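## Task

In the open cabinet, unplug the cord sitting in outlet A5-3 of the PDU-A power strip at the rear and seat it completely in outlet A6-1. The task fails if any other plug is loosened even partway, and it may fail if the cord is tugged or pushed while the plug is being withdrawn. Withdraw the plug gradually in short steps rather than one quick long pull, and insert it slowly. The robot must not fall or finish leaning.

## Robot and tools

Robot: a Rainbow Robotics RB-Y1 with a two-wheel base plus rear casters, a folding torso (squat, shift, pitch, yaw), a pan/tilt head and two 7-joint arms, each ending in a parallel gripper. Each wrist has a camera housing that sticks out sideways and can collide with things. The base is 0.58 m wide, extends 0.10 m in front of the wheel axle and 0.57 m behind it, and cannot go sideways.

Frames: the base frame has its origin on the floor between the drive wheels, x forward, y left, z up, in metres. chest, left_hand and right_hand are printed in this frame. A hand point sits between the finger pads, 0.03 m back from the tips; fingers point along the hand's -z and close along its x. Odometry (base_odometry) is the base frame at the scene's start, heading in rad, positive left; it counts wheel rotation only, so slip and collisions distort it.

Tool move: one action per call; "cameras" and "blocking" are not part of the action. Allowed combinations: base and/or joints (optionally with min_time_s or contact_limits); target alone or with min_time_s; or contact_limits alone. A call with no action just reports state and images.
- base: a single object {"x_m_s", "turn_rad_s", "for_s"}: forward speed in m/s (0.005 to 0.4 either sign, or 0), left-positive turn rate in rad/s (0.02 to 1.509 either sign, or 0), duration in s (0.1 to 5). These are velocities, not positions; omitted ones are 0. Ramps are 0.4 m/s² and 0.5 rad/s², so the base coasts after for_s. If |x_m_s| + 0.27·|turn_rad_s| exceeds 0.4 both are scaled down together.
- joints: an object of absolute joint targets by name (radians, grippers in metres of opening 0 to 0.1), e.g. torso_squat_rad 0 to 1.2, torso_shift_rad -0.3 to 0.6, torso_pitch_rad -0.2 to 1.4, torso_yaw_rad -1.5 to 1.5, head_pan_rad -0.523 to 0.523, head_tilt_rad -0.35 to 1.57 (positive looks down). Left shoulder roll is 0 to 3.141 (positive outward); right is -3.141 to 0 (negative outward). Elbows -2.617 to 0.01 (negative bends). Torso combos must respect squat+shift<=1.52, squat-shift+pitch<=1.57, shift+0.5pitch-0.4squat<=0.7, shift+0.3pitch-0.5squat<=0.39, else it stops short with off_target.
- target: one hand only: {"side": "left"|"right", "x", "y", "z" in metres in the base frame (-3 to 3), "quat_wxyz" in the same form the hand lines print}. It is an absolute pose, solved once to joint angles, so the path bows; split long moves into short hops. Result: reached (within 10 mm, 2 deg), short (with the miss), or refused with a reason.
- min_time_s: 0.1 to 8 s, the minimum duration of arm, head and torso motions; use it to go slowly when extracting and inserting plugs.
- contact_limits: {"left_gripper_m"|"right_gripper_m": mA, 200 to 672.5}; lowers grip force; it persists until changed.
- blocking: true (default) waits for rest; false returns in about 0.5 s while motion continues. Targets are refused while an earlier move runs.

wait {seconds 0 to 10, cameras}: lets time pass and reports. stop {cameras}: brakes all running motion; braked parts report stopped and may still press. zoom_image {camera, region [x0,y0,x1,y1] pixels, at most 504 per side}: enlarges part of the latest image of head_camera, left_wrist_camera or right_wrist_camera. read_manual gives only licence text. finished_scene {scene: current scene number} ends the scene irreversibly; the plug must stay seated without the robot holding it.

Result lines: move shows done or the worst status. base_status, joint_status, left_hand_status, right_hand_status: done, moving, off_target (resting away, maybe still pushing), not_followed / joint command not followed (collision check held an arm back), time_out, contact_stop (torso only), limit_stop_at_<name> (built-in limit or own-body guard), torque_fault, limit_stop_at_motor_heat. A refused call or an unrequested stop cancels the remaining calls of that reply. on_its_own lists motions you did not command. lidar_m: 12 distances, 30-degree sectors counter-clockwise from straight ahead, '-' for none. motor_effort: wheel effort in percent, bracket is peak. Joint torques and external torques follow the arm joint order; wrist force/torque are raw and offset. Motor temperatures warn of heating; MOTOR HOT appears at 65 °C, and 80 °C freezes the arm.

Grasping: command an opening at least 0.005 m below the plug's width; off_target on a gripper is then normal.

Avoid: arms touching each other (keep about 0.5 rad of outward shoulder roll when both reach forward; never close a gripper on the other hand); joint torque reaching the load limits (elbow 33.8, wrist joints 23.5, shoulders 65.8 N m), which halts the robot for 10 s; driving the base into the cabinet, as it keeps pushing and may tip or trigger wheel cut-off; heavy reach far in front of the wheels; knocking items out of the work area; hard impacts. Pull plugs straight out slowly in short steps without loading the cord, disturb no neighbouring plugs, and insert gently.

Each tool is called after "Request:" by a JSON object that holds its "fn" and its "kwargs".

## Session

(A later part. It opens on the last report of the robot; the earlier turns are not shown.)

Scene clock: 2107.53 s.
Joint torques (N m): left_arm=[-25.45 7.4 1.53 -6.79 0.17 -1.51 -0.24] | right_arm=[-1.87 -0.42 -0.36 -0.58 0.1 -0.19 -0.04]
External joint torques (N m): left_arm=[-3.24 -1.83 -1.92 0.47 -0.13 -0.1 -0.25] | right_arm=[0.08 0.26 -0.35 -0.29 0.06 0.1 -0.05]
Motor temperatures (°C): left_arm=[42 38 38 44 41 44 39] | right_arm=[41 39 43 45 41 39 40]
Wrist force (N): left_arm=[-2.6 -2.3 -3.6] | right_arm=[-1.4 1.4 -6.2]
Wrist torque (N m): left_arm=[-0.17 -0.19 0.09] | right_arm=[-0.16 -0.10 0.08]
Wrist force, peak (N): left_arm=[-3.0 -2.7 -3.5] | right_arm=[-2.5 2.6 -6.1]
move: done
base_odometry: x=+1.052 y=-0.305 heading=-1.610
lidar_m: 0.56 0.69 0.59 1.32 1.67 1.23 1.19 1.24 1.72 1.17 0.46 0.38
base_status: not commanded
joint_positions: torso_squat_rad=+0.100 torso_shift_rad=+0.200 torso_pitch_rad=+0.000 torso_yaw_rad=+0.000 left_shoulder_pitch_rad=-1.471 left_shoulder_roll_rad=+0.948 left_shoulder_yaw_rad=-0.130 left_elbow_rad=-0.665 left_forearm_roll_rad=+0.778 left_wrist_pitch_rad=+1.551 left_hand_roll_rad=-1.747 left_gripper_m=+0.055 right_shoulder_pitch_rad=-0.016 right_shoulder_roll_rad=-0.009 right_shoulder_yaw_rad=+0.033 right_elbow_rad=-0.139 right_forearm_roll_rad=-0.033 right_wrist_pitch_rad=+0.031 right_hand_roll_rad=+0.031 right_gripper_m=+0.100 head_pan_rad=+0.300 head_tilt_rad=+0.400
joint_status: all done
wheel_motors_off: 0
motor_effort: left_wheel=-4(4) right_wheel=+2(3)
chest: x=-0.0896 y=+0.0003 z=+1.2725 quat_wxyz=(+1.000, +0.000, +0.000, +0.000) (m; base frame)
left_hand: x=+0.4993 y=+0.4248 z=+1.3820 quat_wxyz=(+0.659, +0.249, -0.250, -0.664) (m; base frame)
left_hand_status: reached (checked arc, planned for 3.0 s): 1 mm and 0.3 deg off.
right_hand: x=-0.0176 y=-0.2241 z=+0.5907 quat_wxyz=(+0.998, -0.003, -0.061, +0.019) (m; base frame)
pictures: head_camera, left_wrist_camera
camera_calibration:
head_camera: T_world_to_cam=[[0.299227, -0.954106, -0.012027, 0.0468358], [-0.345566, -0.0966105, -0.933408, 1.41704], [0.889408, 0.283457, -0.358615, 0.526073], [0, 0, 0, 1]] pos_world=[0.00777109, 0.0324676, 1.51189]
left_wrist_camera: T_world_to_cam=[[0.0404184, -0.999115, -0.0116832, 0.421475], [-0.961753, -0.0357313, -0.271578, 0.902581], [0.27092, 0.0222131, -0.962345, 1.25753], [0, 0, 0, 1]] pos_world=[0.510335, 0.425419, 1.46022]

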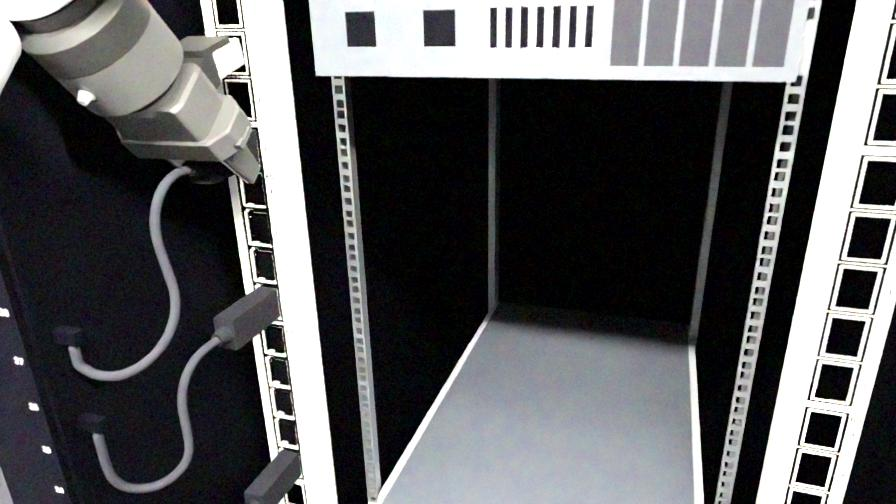

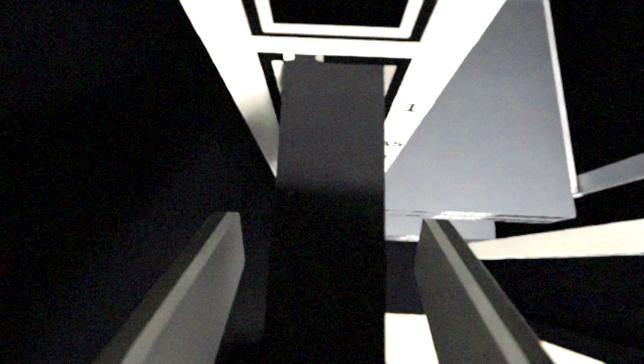

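Request:
{"fn": "move", "kwargs": {"joints": {"left_gripper_m":0.0}, "cameras": []}}

Request:
{"fn": "move", "kwargs": {"target": {"side":"left","x":0.504,"y":0.425,"z":1.383,"quat_wxyz":[0.6597,0.2466,-0.2495,-0.6646]}, "min_time_s": 3, "cameras": ["head_camera"]}}

Request:
{"fn": "zoom_image", "kwargs": {"camera": "head_camera", "region": [190, 155, 270, 205]}}

Request:
{"fn": "move", "kwargs": {"target": {"side":"left","x":0.506,"y":0.436,"z":1.383,"quat_wxyz":[0.6597,0.2466,-0.2495,-0.6646]}, "min_time_s": 2.5, "cameras": []}}

Request:
{"fn": "move", "kwargs": {"target": {"side":"left","x":0.506,"y":0.414,"z":1.383,"quat_wxyz":[0.6597,0.2466,-0.2495,-0.6646]}, "min_time_s": 3, "cameras": []}}

Request:
{"fn": "move", "kwargs": {"target": {"side":"left","x":0.506,"y":0.425,"z":1.383,"quat_wxyz":[0.6597,0.2466,-0.2495,-0.6646]}, "min_time_s": 2.5, "cameras": ["head_camera","left_wrist_camera"]}}

Request:
{"fn": "zoom_image", "kwargs": {"camera": "head_camera", "region": [190, 155, 270, 205]}}

Scene clock: 2115.67 s.
Joint torques (N m): left_arm=[-25.11 6.86 2.23 -7.1 1.16 -1.16 0.19] | right_arm=[-1.96 -0.3 -0.26 -0.56 0.13 -0.2 0.04]
External joint torques (N m): left_arm=[-2.91 -2.36 -1.22 0.16 0.86 0.25 0.18] | right_arm=[-0.01 0.38 -0.25 -0.27 0.09 0.09 0.04]
Motor temperatures (°C): left_arm=[42 38 38 44 41 44 39] | right_arm=[41 39 43 45 41 39 40]
Wrist force (N): left_arm=[-5.3 -1.4 -3.7] | right_arm=[-1.3 1.0 -6.2]
Wrist torque (N m): left_arm=[-0.15 0.21 -0.43] | right_arm=[-0.06 -0.15 0.03]
Wrist force, peak (N): left_arm=[-6.4 -2.3 -3.7] | right_arm=[-2.1 1.5 -6.9]
move: off_target
base_odometry: x=+1.052 y=-0.305 heading=-1.610
lidar_m: 0.56 0.69 0.60 1.30 1.66 1.24 1.18 1.24 1.72 1.18 0.46 0.37
base_status: not commanded
joint_positions: torso_squat_rad=+0.100 torso_shift_rad=+0.200 torso_pitch_rad=+0.000 torso_yaw_rad=+0.000 left_shoulder_pitch_rad=-1.471 left_shoulder_roll_rad=+0.948 left_shoulder_yaw_rad=-0.130 left_elbow_rad=-0.665 left_forearm_roll_rad=+0.777 left_wrist_pitch_rad=+1.551 left_hand_roll_rad=-1.747 left_gripper_m=+0.023 right_shoulder_pitch_rad=-0.016 right_shoulder_roll_rad=-0.009 right_shoulder_yaw_rad=+0.033 right_elbow_rad=-0.139 right_forearm_roll_rad=-0.033 right_wrist_pitch_rad=+0.031 right_hand_roll_rad=+0.031 right_gripper_m=+0.100 head_pan_rad=+0.300 head_tilt_rad=+0.400
joint_status: left_gripper_m off_target (ended at +0.023, target +0.000)
wheel_motors_off: 0
motor_effort: left_wheel=-4(4) right_wheel=+2(2)
chest: x=-0.0896 y=+0.0004 z=+1.2725 quat_wxyz=(+1.000, +0.000, +0.000, +0.000) (m; base frame)
left_hand: x=+0.4992 y=+0.4250 z=+1.3820 quat_wxyz=(+0.659, +0.249, -0.250, -0.664) (m; base frame)
right_hand: x=-0.0176 y=-0.2241 z=+0.5907 quat_wxyz=(+0.998, -0.003, -0.061, +0.019) (m; base frame)
pictures: none
No camera images: "cameras" was empty.

Scene clock: 2119.00 s.
Joint torques (N m): left_arm=[-28.94 5.1 2.62 -9.48 0.16 -8.64 0.62] | right_arm=[-2.14 -0.3 -0.21 -0.7 0.12 -0.18 0.05]
External joint torques (N m): left_arm=[-6.56 -3.71 -0.49 -1.99 -0.18 -7.24 0.61] | right_arm=[-0.15 0.37 -0.2 -0.39 0.08 0.11 0.05]
Motor temperatures (°C): left_arm=[42 38 38 44 41 45 39] | right_arm=[41 39 43 45 41 39 40]
Wrist force (N): left_arm=[4.6 -34.1 17.0] | right_arm=[-1.9 1.4 -6.3]
Wrist torque (N m): left_arm=[-0.31 -0.32 -0.86] | right_arm=[-0.11 -0.19 0.08]
Wrist force, peak (N): left_arm=[4.3 -34.6 16.9] | right_arm=[-1.9 1.9 -6.5]
move: done
base_odometry: x=+1.052 y=-0.305 heading=-1.610
lidar_m: 0.56 0.69 0.60 1.32 1.66 1.24 1.18 1.24 1.72 1.18 0.45 0.38
base_status: not commanded
joint_positions: torso_squat_rad=+0.100 torso_shift_rad=+0.199 torso_pitch_rad=-0.001 torso_yaw_rad=+0.000 left_shoulder_pitch_rad=-1.511 left_shoulder_roll_rad=+0.936 left_shoulder_yaw_rad=-0.142 left_elbow_rad=-0.592 left_forearm_roll_rad=+0.766 left_wrist_pitch_rad=+1.527 left_hand_roll_rad=-1.774 left_gripper_m=+0.023 right_shoulder_pitch_rad=-0.016 right_shoulder_roll_rad=-0.009 right_shoulder_yaw_rad=+0.033 right_elbow_rad=-0.139 right_forearm_roll_rad=-0.033 right_wrist_pitch_rad=+0.031 right_hand_roll_rad=+0.031 right_gripper_m=+0.100 head_pan_rad=+0.300 head_tilt_rad=+0.400
joint_status: all done
wheel_motors_off: 0
motor_effort: left_wheel=+7(7) right_wheel=+2(2)
chest: x=-0.0904 y=+0.0004 z=+1.2726 quat_wxyz=(+1.000, +0.000, -0.001, +0.000) (m; base frame)
left_hand: x=+0.5018 y=+0.4256 z=+1.3828 quat_wxyz=(+0.660, +0.249, -0.250, -0.664) (m; base frame)
left_hand_status: reached (checked arc, planned for 3.0 s): 2 mm and 0.3 deg off.
right_hand: x=-0.0175 y=-0.2240 z=+0.5909 quat_wxyz=(+0.998, -0.003, -0.062, +0.019) (m; base frame)
pictures: head_camera
camera_calibration:
head_camera: T_world_to_cam=[[0.299567, -0.954005, -0.0116008, 0.0466127], [-0.344508, -0.0968241, -0.933777, 1.41741], [0.889704, 0.283725, -0.357668, 0.525653], [0, 0, 0, 1]] pos_world=[0.00666985, 0.0325672, 1.51209]

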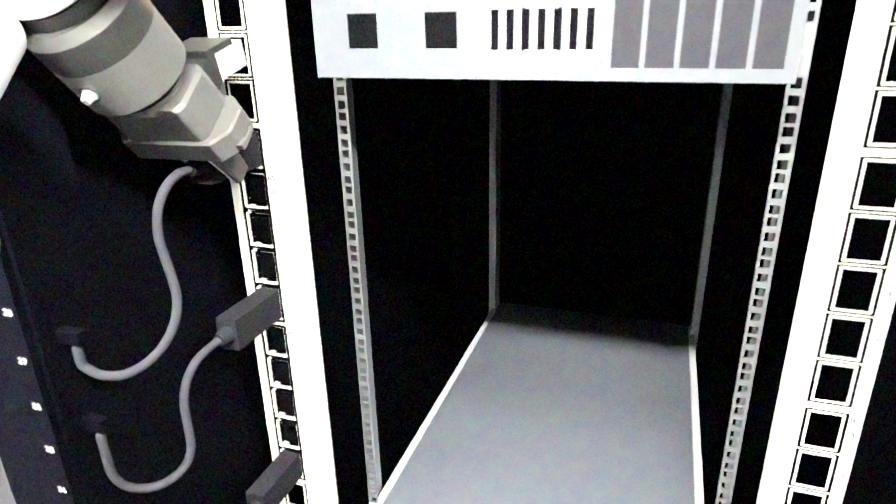

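Scaled by 6.300 from the camera's 896x504 image, which has a finer 1280x720 frame.

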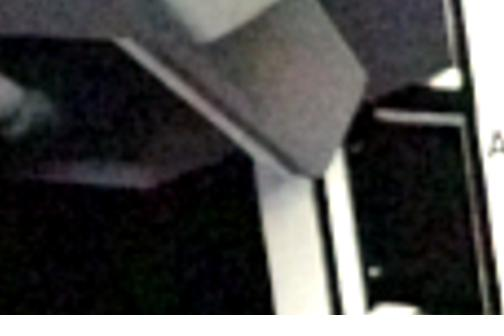

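Scene clock: 2121.83 s.
Joint torques (N m): left_arm=[-24.54 24.34 12.29 -5.81 4.93 -18.2 0.26] | right_arm=[-2.02 -0.21 -0.18 -0.71 0.14 -0.11 -0.01]
External joint torques (N m): left_arm=[-2.04 16.4 9.96 2.21 4.49 -16.83 0.25] | right_arm=[0.02 0.35 -0.18 -0.39 0.1 0.19 -0.01]
Motor temperatures (°C): left_arm=[42 38 38 44 41 46 39] | right_arm=[41 39 43 45 41 39 40]
Wrist force (N): left_arm=[7.3 -77.8 10.6] | right_arm=[-1.6 2.0 -6.2]
Wrist torque (N m): left_arm=[-0.51 -0.28 -0.53] | right_arm=[-0.21 -0.17 0.06]
Wrist force, peak (N): left_arm=[-4.7 -78.9 29.7] | right_arm=[-2.9 1.8 -6.5]
move: done
base_odometry: x=+1.052 y=-0.305 heading=-1.610
lidar_m: 0.56 0.69 0.61 1.32 1.67 1.23 1.18 1.23 1.71 1.17 0.46 0.38
base_status: not commanded
joint_positions: torso_squat_rad=+0.100 torso_shift_rad=+0.199 torso_pitch_rad=-0.003 torso_yaw_rad=+0.000 left_shoulder_pitch_rad=-1.597 left_shoulder_roll_rad=+0.924 left_shoulder_yaw_rad=-0.162 left_elbow_rad=-0.418 left_forearm_roll_rad=+0.747 left_wrist_pitch_rad=+1.465 left_hand_roll_rad=-1.858 left_gripper_m=+0.023 right_shoulder_pitch_rad=-0.016 right_shoulder_roll_rad=-0.009 right_shoulder_yaw_rad=+0.033 right_elbow_rad=-0.139 right_forearm_roll_rad=-0.033 right_wrist_pitch_rad=+0.031 right_hand_roll_rad=+0.031 right_gripper_m=+0.100 head_pan_rad=+0.300 head_tilt_rad=+0.400
joint_status: all done
wheel_motors_off: 0
motor_effort: left_wheel=+12(15) right_wheel=+8(9)
chest: x=-0.0914 y=-0.0014 z=+1.2727 quat_wxyz=(+1.000, +0.001, -0.001, +0.000) (m; base frame)
left_hand: x=+0.5046 y=+0.4312 z=+1.3834 quat_wxyz=(+0.658, +0.250, -0.248, -0.666) (m; base frame)
left_hand_status: reached (checked arc, planned for 2.5 s): 5 mm and 0.5 deg off.
right_hand: x=-0.0176 y=-0.2239 z=+0.5904 quat_wxyz=(+0.998, -0.002, -0.063, +0.019) (m; base frame)
pictures: none
No camera images: "cameras" was empty.

Scene clock: 2125.17 s.
Joint torques (N m): left_arm=[-22.23 -16.49 3.8 -11.14 7.3 -4.57 1] | right_arm=[-2.19 -0.54 -0.26 -0.73 0.13 -0.09 0.04]
External joint torques (N m): left_arm=[0.44 -24.57 1.24 -3.32 6.9 -3.21 1] | right_arm=[-0.16 0.16 -0.25 -0.41 0.09 0.21 0.03]
Motor temperatures (°C): left_arm=[42 38 38 45 42 47 39] | right_arm=[41 39 43 45 41 39 40]
Wrist force (N): left_arm=[-24.6 -27.6 31.4] | right_arm=[-2.1 1.2 -6.1]
Wrist torque (N m): left_arm=[0.54 0.99 -0.88] | right_arm=[-0.09 -0.26 0.05]
Wrist force, peak (N): left_arm=[7.5 -77.8 9.9] | right_arm=[-1.9 1.8 -6.7]
move: done
base_odometry: x=+1.052 y=-0.305 heading=-1.610
lidar_m: 0.57 0.70 0.60 1.32 1.67 1.23 1.18 1.24 1.71 1.17 0.45 0.37
base_status: not commanded
joint_positions: torso_squat_rad=+0.100 torso_shift_rad=+0.199 torso_pitch_rad=-0.003 torso_yaw_rad=+0.001 left_shoulder_pitch_rad=-1.582 left_shoulder_roll_rad=+0.911 left_shoulder_yaw_rad=-0.163 left_elbow_rad=-0.473 left_forearm_roll_rad=+0.747 left_wrist_pitch_rad=+1.500 left_hand_roll_rad=-1.805 left_gripper_m=+0.023 right_shoulder_pitch_rad=-0.016 right_shoulder_roll_rad=-0.009 right_shoulder_yaw_rad=+0.033 right_elbow_rad=-0.139 right_forearm_roll_rad=-0.033 right_wrist_pitch_rad=+0.031 right_hand_roll_rad=+0.031 right_gripper_m=+0.100 head_pan_rad=+0.300 head_tilt_rad=+0.400
joint_status: all done
wheel_motors_off: 0
motor_effort: left_wheel=+20(20) right_wheel=+0(9)
chest: x=-0.0913 y=+0.0007 z=+1.2727 quat_wxyz=(+1.000, -0.001, -0.001, +0.000) (m; base frame)
left_hand: x=+0.5044 y=+0.4209 z=+1.3826 quat_wxyz=(+0.663, +0.241, -0.247, -0.664) (m; base frame)
left_hand_status: reached (checked arc, planned for 3.0 s): 7 mm and 0.8 deg off.
right_hand: x=-0.0173 y=-0.2240 z=+0.5911 quat_wxyz=(+0.998, -0.003, -0.063, +0.019) (m; base frame)
pictures: none
No camera images: "cameras" was empty.

Scene clock: 2128.00 s.
Joint torques (N m): left_arm=[-23.23 1.67 6.56 -10.79 2.1 -12.41 0.57] | right_arm=[-2.12 -0.13 -0.27 -0.66 0.08 -0.11 -0.02]
External joint torques (N m): left_arm=[-0.6 -6.44 4.02 -2.93 1.7 -11.04 0.56] | right_arm=[-0.08 0.54 -0.26 -0.34 0.05 0.19 -0.03]
Motor temperatures (°C): left_arm=[42 38 38 45 42 47 39] | right_arm=[41 39 43 45 41 39 40]
Wrist force (N): left_arm=[3.0 -52.3 35.1] | right_arm=[-1.8 1.7 -5.7]
Wrist torque (N m): left_arm=[-0.20 -0.33 -0.78] | right_arm=[-0.13 -0.20 0.04]
Wrist force, peak (N): left_arm=[3.6 -53.1 36.4] | right_arm=[-2.0 1.7 -6.8]
move: done
base_odometry: x=+1.052 y=-0.305 heading=-1.610
lidar_m: 0.56 0.69 0.60 1.32 1.67 1.23 1.18 1.24 1.71 1.19 0.46 0.38
base_status: not commanded
joint_positions: torso_squat_rad=+0.100 torso_shift_rad=+0.199 torso_pitch_rad=-0.003 torso_yaw_rad=+0.001 left_shoulder_pitch_rad=-1.579 left_shoulder_roll_rad=+0.917 left_shoulder_yaw_rad=-0.162 left_elbow_rad=-0.468 left_forearm_roll_rad=+0.748 left_wrist_pitch_rad=+1.487 left_hand_roll_rad=-1.819 left_gripper_m=+0.023 right_shoulder_pitch_rad=-0.016 right_shoulder_roll_rad=-0.009 right_shoulder_yaw_rad=+0.033 right_elbow_rad=-0.139 right_forearm_roll_rad=-0.033 right_wrist_pitch_rad=+0.031 right_hand_roll_rad=+0.031 right_gripper_m=+0.100 head_pan_rad=+0.300 head_tilt_rad=+0.400
joint_status: all done
wheel_motors_off: 0
motor_effort: left_wheel=+19(20) right_wheel=+1(1)
chest: x=-0.0913 y=+0.0003 z=+1.2727 quat_wxyz=(+1.000, +0.000, -0.001, +0.000) (m; base frame)
left_hand: x=+0.5051 y=+0.4253 z=+1.3830 quat_wxyz=(+0.660, +0.246, -0.248, -0.665) (m; base frame)
left_hand_status: reached (checked arc, planned for 2.5 s): 1 mm and 0.2 deg off.
right_hand: x=-0.0173 y=-0.2240 z=+0.5910 quat_wxyz=(+0.998, -0.003, -0.063, +0.019) (m; base frame)
pictures: head_camera, left_wrist_camera
camera_calibration:
head_camera: T_world_to_cam=[[0.300106, -0.953839, -0.0112611, 0.0464817], [-0.34305, -0.0969033, -0.934305, 1.41794], [0.890086, 0.284254, -0.356296, 0.524788], [0, 0, 0, 1]] pos_world=[0.00536832, 0.032566, 1.51229]
left_wrist_camera: T_world_to_cam=[[0.0400872, -0.999131, -0.01143, 0.421635], [-0.963777, -0.035645, -0.264316, 0.89939], [0.263679, 0.0216117, -0.964368, 1.26361], [0, 0, 0, 1]] pos_world=[0.516721, 0.426018, 1.46113]

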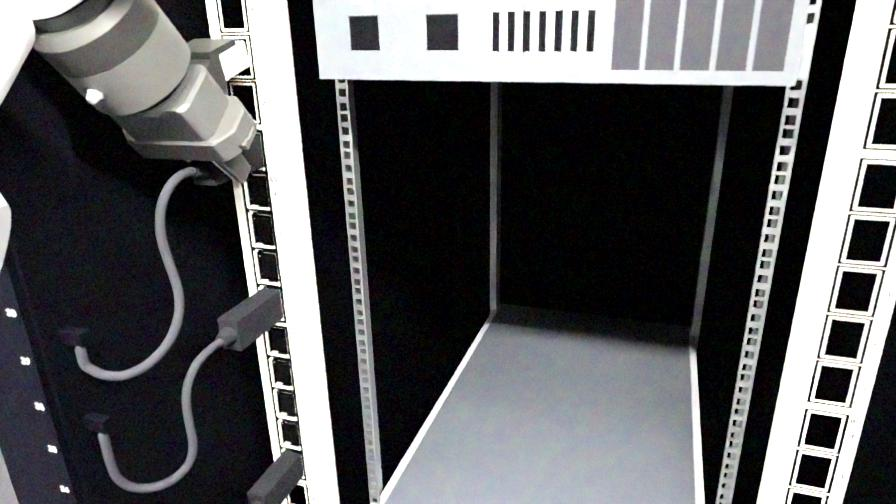

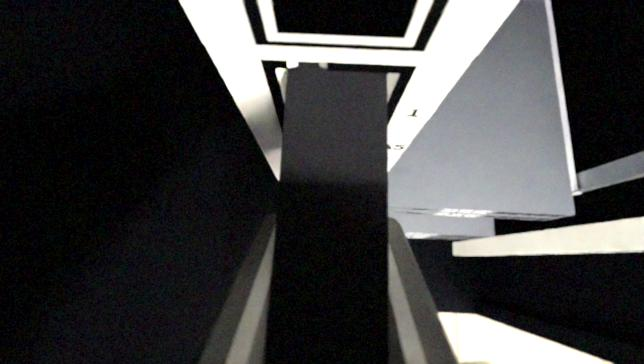

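Scaled by 6.300 from the camera's 896x504 image, which has a finer 1280x720 frame.

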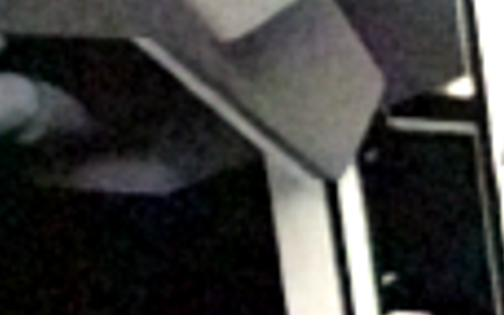

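Request:
{"fn": "move", "kwargs": {"target": {"side":"left","x":0.508,"y":0.439,"z":1.383,"quat_wxyz":[0.6597,0.2466,-0.2495,-0.6646]}, "min_time_s": 2.5, "cameras": []}}

Request:
{"fn": "move", "kwargs": {"target": {"side":"left","x":0.509,"y":0.411,"z":1.383,"quat_wxyz":[0.6597,0.2466,-0.2495,-0.6646]}, "min_time_s": 3.5, "cameras": []}}

Request:
{"fn": "move", "kwargs": {"target": {"side":"left","x":0.509,"y":0.425,"z":1.383,"quat_wxyz":[0.6597,0.2466,-0.2495,-0.6646]}, "min_time_s": 2.5, "cameras": ["head_camera","left_wrist_camera"]}}

Request:
{"fn": "zoom_image", "kwargs": {"camera": "head_camera", "region": [190, 155, 270, 205]}}

Request:
{"fn": "zoom_image", "kwargs": {"camera": "left_wrist_camera", "region": [270, 10, 400, 140]}}

Scene clock: 2141.57 s.
Joint torques (N m): left_arm=[-19.1 27.49 9.92 -4.7 4.89 -18.01 0.26] | right_arm=[-2.25 -0.22 -0.16 -0.74 0.09 -0.14 0]
External joint torques (N m): left_arm=[3.48 20.17 8.08 3.63 4.41 -16.65 0.25] | right_arm=[-0.19 0.33 -0.15 -0.41 0.06 0.16 0]
Motor temperatures (°C): left_arm=[42 38 38 45 42 51 39] | right_arm=[41 39 43 45 41 39 40]
Wrist force (N): left_arm=[9.9 -76.5 19.8] | right_arm=[-2.3 1.7 -6.3]
Wrist torque (N m): left_arm=[-0.66 -0.55 -0.46] | right_arm=[-0.15 -0.23 0.11]
Wrist force, peak (N): left_arm=[8.1 -82.6 33.8] | right_arm=[-1.4 1.9 -7.2]
move: done
base_odometry: x=+1.052 y=-0.305 heading=-1.610
lidar_m: 0.56 0.69 0.60 1.32 1.66 1.23 1.18 1.24 1.72 1.17 0.47 0.38
base_status: not commanded
joint_positions: torso_squat_rad=+0.100 torso_shift_rad=+0.198 torso_pitch_rad=-0.003 torso_yaw_rad=+0.000 left_shoulder_pitch_rad=-1.653 left_shoulder_roll_rad=+0.912 left_shoulder_yaw_rad=-0.174 left_elbow_rad=-0.309 left_forearm_roll_rad=+0.734 left_wrist_pitch_rad=+1.414 left_hand_roll_rad=-1.903 left_gripper_m=+0.023 right_shoulder_pitch_rad=-0.016 right_shoulder_roll_rad=-0.009 right_shoulder_yaw_rad=+0.033 right_elbow_rad=-0.139 right_forearm_roll_rad=-0.033 right_wrist_pitch_rad=+0.031 right_hand_roll_rad=+0.031 right_gripper_m=+0.100 head_pan_rad=+0.300 head_tilt_rad=+0.400
joint_status: all done
wheel_motors_off: 0
motor_effort: left_wheel=+13(21) right_wheel=+10(11)
chest: x=-0.0917 y=-0.0017 z=+1.2727 quat_wxyz=(+1.000, +0.001, -0.002, +0.000) (m; base frame)
left_hand: x=+0.5077 y=+0.4327 z=+1.3837 quat_wxyz=(+0.656, +0.253, -0.249, -0.666) (m; base frame)
left_hand_status: reached (checked arc, planned for 2.5 s): 6 mm and 0.8 deg off.
right_hand: x=-0.0175 y=-0.2239 z=+0.5904 quat_wxyz=(+0.998, -0.002, -0.063, +0.019) (m; base frame)
pictures: none
No camera images: "cameras" was empty.

Scene clock: 2145.40 s.
Joint torques (N m): left_arm=[-19.38 -24.34 4.55 -9.53 9.56 -1.46 1] | right_arm=[-2.21 -0.26 -0.11 -0.63 0.11 -0.16 -0.05]
External joint torques (N m): left_arm=[3.43 -31.93 2.37 -1.47 9.14 -0.1 1] | right_arm=[-0.18 0.45 -0.1 -0.31 0.07 0.13 -0.06]
Motor temperatures (°C): left_arm=[42 38 38 45 42 51 39] | right_arm=[41 39 43 45 41 39 40]
Wrist force (N): left_arm=[-37.6 -17.0 34.8] | right_arm=[-2.3 1.1 -6.4]
Wrist torque (N m): left_arm=[0.51 1.01 -0.90] | right_arm=[-0.07 -0.24 0.06]
Wrist force, peak (N): left_arm=[9.9 -76.6 19.9] | right_arm=[-1.5 1.8 -6.9]
move: done
base_odometry: x=+1.052 y=-0.305 heading=-1.610
lidar_m: 0.55 0.70 0.61 1.32 1.67 1.23 1.19 1.23 1.72 1.16 0.46 0.38
base_status: not commanded
joint_positions: torso_squat_rad=+0.100 torso_shift_rad=+0.199 torso_pitch_rad=-0.003 torso_yaw_rad=+0.001 left_shoulder_pitch_rad=-1.629 left_shoulder_roll_rad=+0.896 left_shoulder_yaw_rad=-0.175 left_elbow_rad=-0.391 left_forearm_roll_rad=+0.732 left_wrist_pitch_rad=+1.469 left_hand_roll_rad=-1.829 left_gripper_m=+0.023 right_shoulder_pitch_rad=-0.016 right_shoulder_roll_rad=-0.009 right_shoulder_yaw_rad=+0.033 right_elbow_rad=-0.139 right_forearm_roll_rad=-0.033 right_wrist_pitch_rad=+0.031 right_hand_roll_rad=+0.031 right_gripper_m=+0.100 head_pan_rad=+0.300 head_tilt_rad=+0.400
joint_status: all done
wheel_motors_off: 0
motor_effort: left_wheel=+20(21) right_wheel=-3(11)
chest: x=-0.0913 y=+0.0009 z=+1.2727 quat_wxyz=(+1.000, -0.001, -0.001, +0.001) (m; base frame)
left_hand: x=+0.5075 y=+0.4194 z=+1.3832 quat_wxyz=(+0.664, +0.241, -0.247, -0.664) (m; base frame)
left_hand_status: reached (checked arc, planned for 3.5 s): 9 mm and 0.8 deg off.
right_hand: x=-0.0172 y=-0.2239 z=+0.5912 quat_wxyz=(+0.998, -0.003, -0.063, +0.019) (m; base frame)
pictures: none
No camera images: "cameras" was empty.

Scene clock: 2148.23 s.
Joint torques (N m): left_arm=[-20.3 -1.07 6.17 -9.91 2.87 -10.91 0.43] | right_arm=[-2.5 -0.51 -0.47 -0.64 0.08 -0.18 -0.04]
External joint torques (N m): left_arm=[2.43 -8.67 4.02 -1.8 2.43 -9.54 0.42] | right_arm=[-0.46 0.16 -0.46 -0.31 0.04 0.12 -0.05]
Motor temperatures (°C): left_arm=[42 38 38 45 42 51 39] | right_arm=[41 39 43 45 41 39 40]
Wrist force (N): left_arm=[-0.2 -45.7 38.5] | right_arm=[-3.1 1.8 -5.7]
Wrist torque (N m): left_arm=[-0.46 -0.25 -0.76] | right_arm=[-0.15 -0.31 0.05]
Wrist force, peak (N): left_arm=[1.2 -45.2 39.7] | right_arm=[-1.9 0.7 -7.2]
move: done
base_odometry: x=+1.052 y=-0.305 heading=-1.610
lidar_m: 0.56 0.69 0.60 1.32 1.67 1.23 1.19 1.24 1.71 1.17 0.45 0.37
base_status: not commanded
joint_positions: torso_squat_rad=+0.100 torso_shift_rad=+0.199 torso_pitch_rad=-0.003 torso_yaw_rad=+0.001 left_shoulder_pitch_rad=-1.627 left_shoulder_roll_rad=+0.904 left_shoulder_yaw_rad=-0.173 left_elbow_rad=-0.382 left_forearm_roll_rad=+0.735 left_wrist_pitch_rad=+1.452 left_hand_roll_rad=-1.850 left_gripper_m=+0.023 right_shoulder_pitch_rad=-0.016 right_shoulder_roll_rad=-0.009 right_shoulder_yaw_rad=+0.033 right_elbow_rad=-0.139 right_forearm_roll_rad=-0.033 right_wrist_pitch_rad=+0.031 right_hand_roll_rad=+0.031 right_gripper_m=+0.100 head_pan_rad=+0.300 head_tilt_rad=+0.400
joint_status: all done
wheel_motors_off: 0
motor_effort: left_wheel=+20(21) right_wheel=-1(4)
chest: x=-0.0914 y=+0.0003 z=+1.2727 quat_wxyz=(+1.000, +0.000, -0.001, +0.000) (m; base frame)
left_hand: x=+0.5081 y=+0.4252 z=+1.3838 quat_wxyz=(+0.660, +0.248, -0.249, -0.664) (m; base frame)
left_hand_status: reached (checked arc, planned for 2.5 s): 1 mm and 0.2 deg off.
right_hand: x=-0.0173 y=-0.2240 z=+0.5910 quat_wxyz=(+0.998, -0.003, -0.063, +0.019) (m; base frame)
pictures: head_camera, left_wrist_camera
camera_calibration:
head_camera: T_world_to_cam=[[0.300091, -0.953845, -0.0112212, 0.0464517], [-0.342927, -0.0968969, -0.934351, 1.41797], [0.890139, 0.284238, -0.356177, 0.524696], [0, 0, 0, 1]] pos_world=[0.00526804, 0.032566, 1.51229]
left_wrist_camera: T_world_to_cam=[[0.0406475, -0.999099, -0.0122275, 0.422093], [-0.963099, -0.0359184, -0.266738, 0.905598], [0.266059, 0.0226186, -0.963691, 1.26099], [0, 0, 0, 1]] pos_world=[0.519526, 0.425719, 1.46193]

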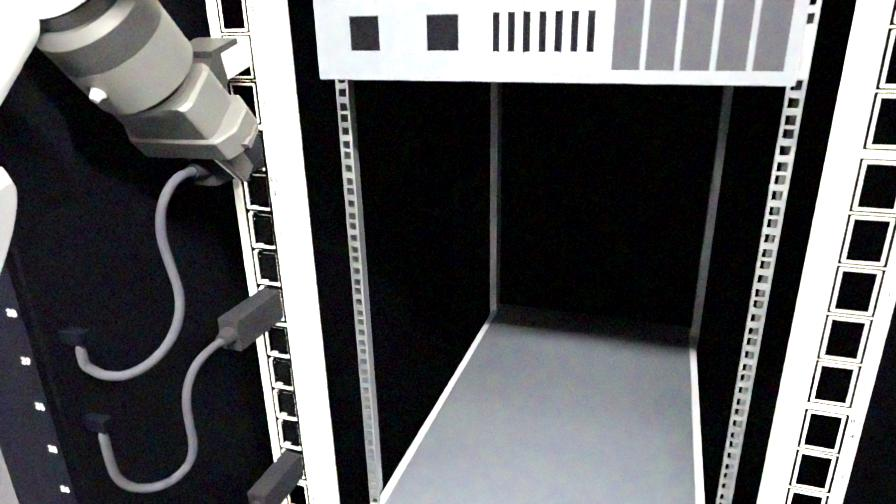

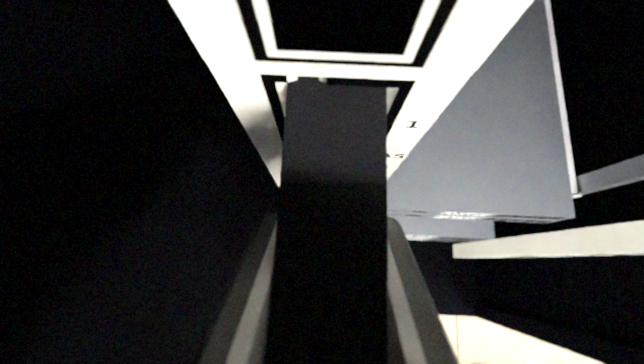

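Scaled by 6.300 from the camera's 896x504 image, which has a finer 1280x720 frame.

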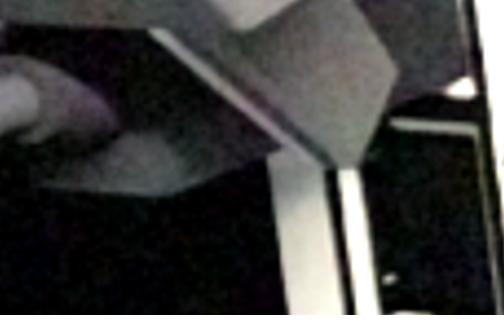

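Scaled by 3.877 from the camera's 644x364 image, which has a finer 1265x715 frame.

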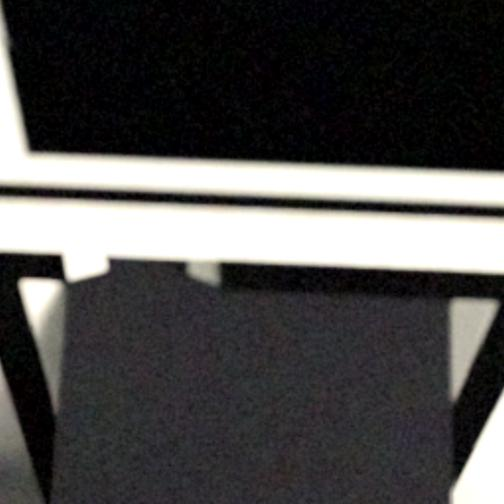

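Request:
{"fn": "move", "kwargs": {"target": {"side":"left","x":0.504,"y":0.425,"z":1.383,"quat_wxyz":[0.6597,0.2466,-0.2495,-0.6646]}, "min_time_s": 2, "cameras": []}}

Request:
{"fn": "move", "kwargs": {"joints": {"left_gripper_m":0.055}, "cameras": []}}

Request:
{"fn": "move", "kwargs": {"target": {"side":"left","x":0.475,"y":0.425,"z":1.385,"quat_wxyz":[0.6597,0.2466,-0.2495,-0.6646]}, "min_time_s": 3, "cameras": []}}

Request:
{"fn": "move", "kwargs": {"target": {"side":"left","x":0.42,"y":0.425,"z":1.40,"quat_wxyz":[0.6597,0.2466,-0.2495,-0.6646]}, "min_time_s": 4, "cameras": []}}

Request:
{"fn": "move", "kwargs": {"target": {"side":"left","x":0.40,"y":0.425,"z":1.44,"quat_wxyz":[0.6597,0.2466,-0.2495,-0.6646]}, "min_time_s": 3, "cameras": ["head_camera","left_wrist_camera"]}}

Request:
{"fn": "zoom_image", "kwargs": {"camera": "head_camera", "region": [180, 120, 270, 190]}}

Request:
{"fn": "zoom_image", "kwargs": {"camera": "left_wrist_camera", "region": [280, 0, 400, 120]}}

Scene clock: 2160.00 s.
Joint torques (N m): left_arm=[-18.29 3.21 6.85 -6.53 4.28 -0.78 0.27] | right_arm=[-2.2 -0.11 -0.33 -0.69 0.05 -0.17 -0.09]
External joint torques (N m): left_arm=[4.32 -4.69 4.45 1.41 3.87 0.58 0.26] | right_arm=[-0.2 0.55 -0.32 -0.38 0.01 0.12 -0.09]
Motor temperatures (°C): left_arm=[42 38 38 45 42 51 39] | right_arm=[41 39 43 45 41 39 40]
Wrist force (N): left_arm=[-17.0 -5.4 11.5] | right_arm=[-1.9 1.2 -5.7]
Wrist torque (N m): left_arm=[0.09 0.70 -0.07] | right_arm=[-0.08 -0.18 0.03]
Wrist force, peak (N): left_arm=[-0.2 -45.8 39.2] | right_arm=[-2.5 2.1 -6.5]
move: done
base_odometry: x=+1.052 y=-0.305 heading=-1.610
lidar_m: 0.55 0.69 0.60 1.32 1.67 1.23 1.18 1.24 1.71 1.18 0.45 0.38
base_status: not commanded
joint_positions: torso_squat_rad=+0.100 torso_shift_rad=+0.199 torso_pitch_rad=-0.002 torso_yaw_rad=+0.000 left_shoulder_pitch_rad=-1.599 left_shoulder_roll_rad=+0.916 left_shoulder_yaw_rad=-0.165 left_elbow_rad=-0.437 left_forearm_roll_rad=+0.744 left_wrist_pitch_rad=+1.485 left_hand_roll_rad=-1.834 left_gripper_m=+0.023 right_shoulder_pitch_rad=-0.016 right_shoulder_roll_rad=-0.009 right_shoulder_yaw_rad=+0.033 right_elbow_rad=-0.139 right_forearm_roll_rad=-0.033 right_wrist_pitch_rad=+0.031 right_hand_roll_rad=+0.031 right_gripper_m=+0.100 head_pan_rad=+0.300 head_tilt_rad=+0.400
joint_status: all done
wheel_motors_off: 0
motor_effort: left_wheel=+9(20) right_wheel=+0(1)
chest: x=-0.0906 y=+0.0002 z=+1.2726 quat_wxyz=(+1.000, +0.000, -0.001, +0.000) (m; base frame)
left_hand: x=+0.5051 y=+0.4252 z=+1.3834 quat_wxyz=(+0.660, +0.244, -0.247, -0.666) (m; base frame)
left_hand_status: reached (checked arc, planned for 2.0 s): 1 mm and 0.5 deg off.
right_hand: x=-0.0174 y=-0.2240 z=+0.5908 quat_wxyz=(+0.998, -0.003, -0.062, +0.019) (m; base frame)
pictures: none
No camera images: "cameras" was empty.

Scene clock: 2160.83 s.
Joint torques (N m): left_arm=[-21.26 6.87 4.4 -7.24 0.67 -1.13 0.17] | right_arm=[-2.14 -0.21 -0.23 -0.69 0.18 -0.11 0.06]
External joint torques (N m): left_arm=[1.36 -1.05 2 0.7 0.25 0.23 0.16] | right_arm=[-0.17 0.46 -0.21 -0.39 0.14 0.18 0.05]
Motor temperatures (°C): left_arm=[42 38 38 45 42 51 39] | right_arm=[41 39 43 45 41 39 40]
Wrist force (N): left_arm=[-1.1 -2.3 -3.5] | right_arm=[-2.6 1.0 -6.0]
Wrist torque (N m): left_arm=[-0.15 -0.05 0.09] | right_arm=[-0.07 -0.32 0.06]
Wrist force, peak (N): left_arm=[-16.8 -5.4 11.5] | right_arm=[-2.3 1.3 -6.5]
move: done
base_odometry: x=+1.052 y=-0.305 heading=-1.610
lidar_m: 0.57 0.69 0.61 1.31 1.66 1.22 1.18 1.24 1.71 1.18 0.46 0.38
base_status: not commanded
joint_positions: torso_squat_rad=+0.100 torso_shift_rad=+0.200 torso_pitch_rad=+0.000 torso_yaw_rad=+0.000 left_shoulder_pitch_rad=-1.598 left_shoulder_roll_rad=+0.915 left_shoulder_yaw_rad=-0.164 left_elbow_rad=-0.437 left_forearm_roll_rad=+0.745 left_wrist_pitch_rad=+1.485 left_hand_roll_rad=-1.834 left_gripper_m=+0.055 right_shoulder_pitch_rad=-0.016 right_shoulder_roll_rad=-0.009 right_shoulder_yaw_rad=+0.033 right_elbow_rad=-0.139 right_forearm_roll_rad=-0.033 right_wrist_pitch_rad=+0.031 right_hand_roll_rad=+0.031 right_gripper_m=+0.100 head_pan_rad=+0.300 head_tilt_rad=+0.400
joint_status: all done
wheel_motors_off: 0
motor_effort: left_wheel=-2(9) right_wheel=+1(2)
chest: x=-0.0898 y=+0.0003 z=+1.2726 quat_wxyz=(+1.000, +0.000, +0.000, +0.000) (m; base frame)
left_hand: x=+0.5062 y=+0.4246 z=+1.3821 quat_wxyz=(+0.660, +0.242, -0.247, -0.667) (m; base frame)
right_hand: x=-0.0175 y=-0.2241 z=+0.5907 quat_wxyz=(+0.998, -0.003, -0.062, +0.019) (m; base frame)
pictures: none
No camera images: "cameras" was empty.

Scene clock: 2164.17 s.
Joint torques (N m): left_arm=[-20.22 10.18 6.08 -7.87 0.46 -1.24 0.11] | right_arm=[-1.99 -0.24 -0.15 -0.65 0.1 -0.21 0.01]
External joint torques (N m): left_arm=[0.94 -0.07 1.72 -1.49 0.27 0.18 0.1] | right_arm=[-0.04 0.44 -0.14 -0.36 0.07 0.08 0]
Motor temperatures (°C): left_arm=[42 38 38 45 42 50 39] | right_arm=[41 39 43 45 41 39 40]
Wrist force (N): left_arm=[-1.2 -2.4 -3.7] | right_arm=[-2.2 1.6 -5.9]
Wrist torque (N m): left_arm=[-0.15 -0.05 0.07] | right_arm=[-0.12 -0.20 0.09]
Wrist force, peak (N): left_arm=[-1.7 -2.5 -4.1] | right_arm=[-1.5 1.9 -6.7]
move: done
base_odometry: x=+1.052 y=-0.305 heading=-1.610
lidar_m: 0.56 0.69 0.60 1.32 1.67 1.23 1.19 1.24 1.71 1.18 0.45 0.38
base_status: not commanded
joint_positions: torso_squat_rad=+0.100 torso_shift_rad=+0.200 torso_pitch_rad=+0.000 torso_yaw_rad=+0.000 left_shoulder_pitch_rad=-1.350 left_shoulder_roll_rad=+0.994 left_shoulder_yaw_rad=-0.073 left_elbow_rad=-0.898 left_forearm_roll_rad=+0.819 left_wrist_pitch_rad=+1.662 left_hand_roll_rad=-1.666 left_gripper_m=+0.055 right_shoulder_pitch_rad=-0.016 right_shoulder_roll_rad=-0.009 right_shoulder_yaw_rad=+0.033 right_elbow_rad=-0.139 right_forearm_roll_rad=-0.033 right_wrist_pitch_rad=+0.031 right_hand_roll_rad=+0.031 right_gripper_m=+0.100 head_pan_rad=+0.300 head_tilt_rad=+0.400
joint_status: all done
wheel_motors_off: 0
motor_effort: left_wheel=-5(12) right_wheel=+3(6)
chest: x=-0.0895 y=+0.0003 z=+1.2725 quat_wxyz=(+1.000, +0.000, +0.000, +0.000) (m; base frame)
left_hand: x=+0.4754 y=+0.4248 z=+1.3848 quat_wxyz=(+0.660, +0.246, -0.249, -0.665) (m; base frame)
left_hand_status: reached (checked arc, planned for 3.0 s): 1 mm and 0.1 deg off.
right_hand: x=-0.0176 y=-0.2241 z=+0.5907 quat_wxyz=(+0.998, -0.003, -0.061, +0.019) (m; base frame)
pictures: none
No camera images: "cameras" was empty.

Scene clock: 2168.50 s.
Joint torques (N m): left_arm=[-17.38 11.25 6.89 -6.01 0.33 -1.23 0.11] | right_arm=[-2.23 -0.32 -0.09 -0.57 0.13 -0.11 0.01]
External joint torques (N m): left_arm=[1.27 -0.11 1.64 -1.33 0.32 0.19 0.1] | right_arm=[-0.28 0.36 -0.08 -0.27 0.09 0.18 0.01]
Motor temperatures (°C): left_arm=[42 38 38 45 42 49 39] | right_arm=[41 39 43 45 41 39 40]
Wrist force (N): left_arm=[-1.4 -2.5 -3.6] | right_arm=[-1.2 1.0 -5.4]
Wrist torque (N m): left_arm=[-0.14 -0.08 0.08] | right_arm=[-0.05 -0.16 0.05]
Wrist force, peak (N): left_arm=[-1.5 -2.7 -4.0] | right_arm=[-1.6 2.1 -7.3]
move: done
base_odometry: x=+1.052 y=-0.305 heading=-1.610
lidar_m: 0.55 0.69 0.60 1.32 1.67 1.23 1.19 1.23 1.71 1.18 0.44 0.38
base_status: not commanded
joint_positions: torso_squat_rad=+0.100 torso_shift_rad=+0.200 torso_pitch_rad=+0.000 torso_yaw_rad=+0.000 left_shoulder_pitch_rad=-1.184 left_shoulder_roll_rad=+1.086 left_shoulder_yaw_rad=+0.045 left_elbow_rad=-1.243 left_forearm_roll_rad=+0.915 left_wrist_pitch_rad=+1.840 left_hand_roll_rad=-1.534 left_gripper_m=+0.055 right_shoulder_pitch_rad=-0.016 right_shoulder_roll_rad=-0.009 right_shoulder_yaw_rad=+0.033 right_elbow_rad=-0.139 right_forearm_roll_rad=-0.033 right_wrist_pitch_rad=+0.031 right_hand_roll_rad=+0.031 right_gripper_m=+0.100 head_pan_rad=+0.300 head_tilt_rad=+0.400
joint_status: all done
wheel_motors_off: 0
motor_effort: left_wheel=-4(6) right_wheel=+3(4)
chest: x=-0.0895 y=+0.0004 z=+1.2725 quat_wxyz=(+1.000, +0.000, +0.000, +0.000) (m; base frame)
left_hand: x=+0.4200 y=+0.4249 z=+1.4002 quat_wxyz=(+0.660, +0.246, -0.249, -0.665) (m; base frame)
left_hand_status: reached (checked arc, planned for 4.0 s): 0 mm and 0.1 deg off.
right_hand: x=-0.0176 y=-0.2241 z=+0.5907 quat_wxyz=(+0.998, -0.003, -0.061, +0.019) (m; base frame)
pictures: none
No camera images: "cameras" was empty.

Scene clock: 2171.83 s.
Joint torques (N m): left_arm=[-20.9 9.8 2.71 -3.67 0.29 -1.16 -0.26] | right_arm=[-1.82 -0.46 -0.06 -0.64 0.14 -0.15 0.01]
External joint torques (N m): left_arm=[-2.95 -0.05 -1.98 0.63 0.28 0.26 -0.27] | right_arm=[0.13 0.22 -0.04 -0.35 0.1 0.14 0]
Motor temperatures (°C): left_arm=[42 38 38 45 42 49 39] | right_arm=[41 39 43 45 41 39 40]
Wrist force (N): left_arm=[-1.2 -2.4 -3.6] | right_arm=[-1.2 0.6 -6.3]
Wrist torque (N m): left_arm=[-0.15 -0.05 0.08] | right_arm=[-0.01 -0.04 0.04]
Wrist force, peak (N): left_arm=[-1.5 -3.0 -4.1] | right_arm=[-2.3 1.4 -7.1]
move: done
base_odometry: x=+1.052 y=-0.305 heading=-1.610
lidar_m: 0.56 0.68 0.61 1.31 1.68 1.24 1.18 1.24 1.71 1.18 0.45 0.38
base_status: not commanded
joint_positions: torso_squat_rad=+0.100 torso_shift_rad=+0.200 torso_pitch_rad=+0.000 torso_yaw_rad=+0.000 left_shoulder_pitch_rad=-1.303 left_shoulder_roll_rad=+1.129 left_shoulder_yaw_rad=+0.019 left_elbow_rad=-1.200 left_forearm_roll_rad=+0.932 left_wrist_pitch_rad=+1.919 left_hand_roll_rad=-1.537 left_gripper_m=+0.055 right_shoulder_pitch_rad=-0.016 right_shoulder_roll_rad=-0.009 right_shoulder_yaw_rad=+0.033 right_elbow_rad=-0.139 right_forearm_roll_rad=-0.033 right_wrist_pitch_rad=+0.031 right_hand_roll_rad=+0.031 right_gripper_m=+0.100 head_pan_rad=+0.300 head_tilt_rad=+0.400
joint_status: all done
wheel_motors_off: 0
motor_effort: left_wheel=-4(4) right_wheel=+2(3)
chest: x=-0.0895 y=+0.0004 z=+1.2725 quat_wxyz=(+1.000, +0.000, +0.000, +0.000) (m; base frame)
left_hand: x=+0.4000 y=+0.4250 z=+1.4399 quat_wxyz=(+0.660, +0.247, -0.250, -0.664) (m; base frame)
left_hand_status: reached (checked arc, planned for 3.0 s): 0 mm and 0.0 deg off.
right_hand: x=-0.0176 y=-0.2241 z=+0.5907 quat_wxyz=(+0.998, -0.003, -0.061, +0.019) (m; base frame)
pictures: head_camera, left_wrist_camera
camera_calibration:
head_camera: T_world_to_cam=[[0.299236, -0.954104, -0.0119944, 0.0468519], [-0.345722, -0.0966955, -0.933342, 1.41698], [0.889345, 0.283436, -0.358789, 0.52622], [0, 0, 0, 1]] pos_world=[0.00787141, 0.0325678, 1.51189]
left_wrist_camera: T_world_to_cam=[[0.0386195, -0.999206, -0.00982821, 0.424511], [-0.963017, -0.0345926, -0.26721, 0.8166], [0.266657, 0.0197843, -0.963588, 1.34471], [0, 0, 0, 1]] pos_world=[0.411427, 0.425818, 1.51813]

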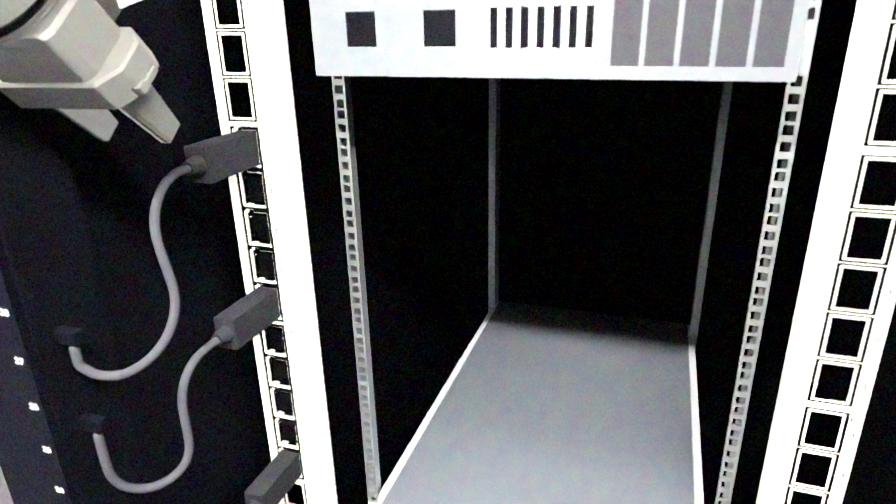

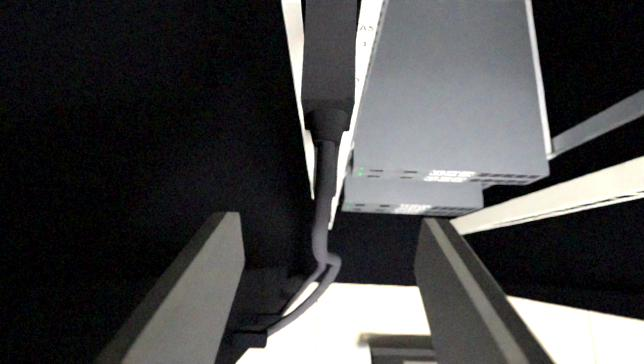

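Scaled by 5.600 from the camera's 896x504 image, which has a finer 1280x720 frame.

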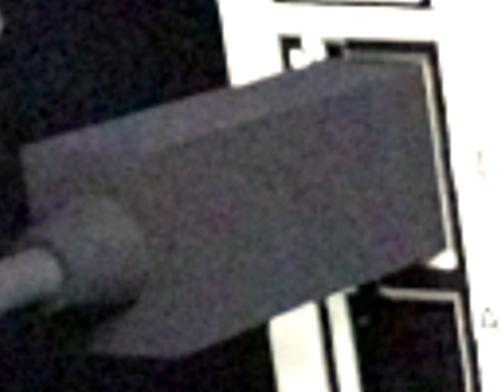

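Scaled by 4.200 from the camera's 644x364 image, which has a finer 1265x715 frame.

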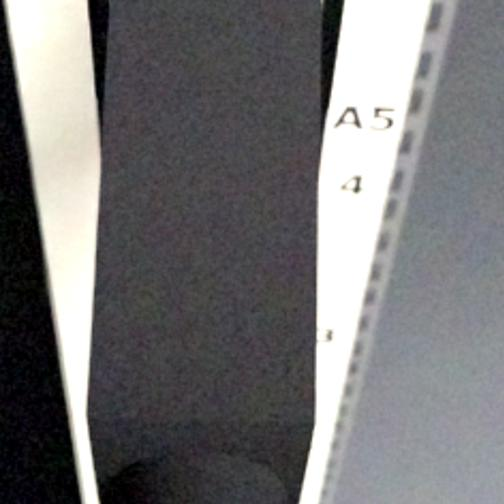

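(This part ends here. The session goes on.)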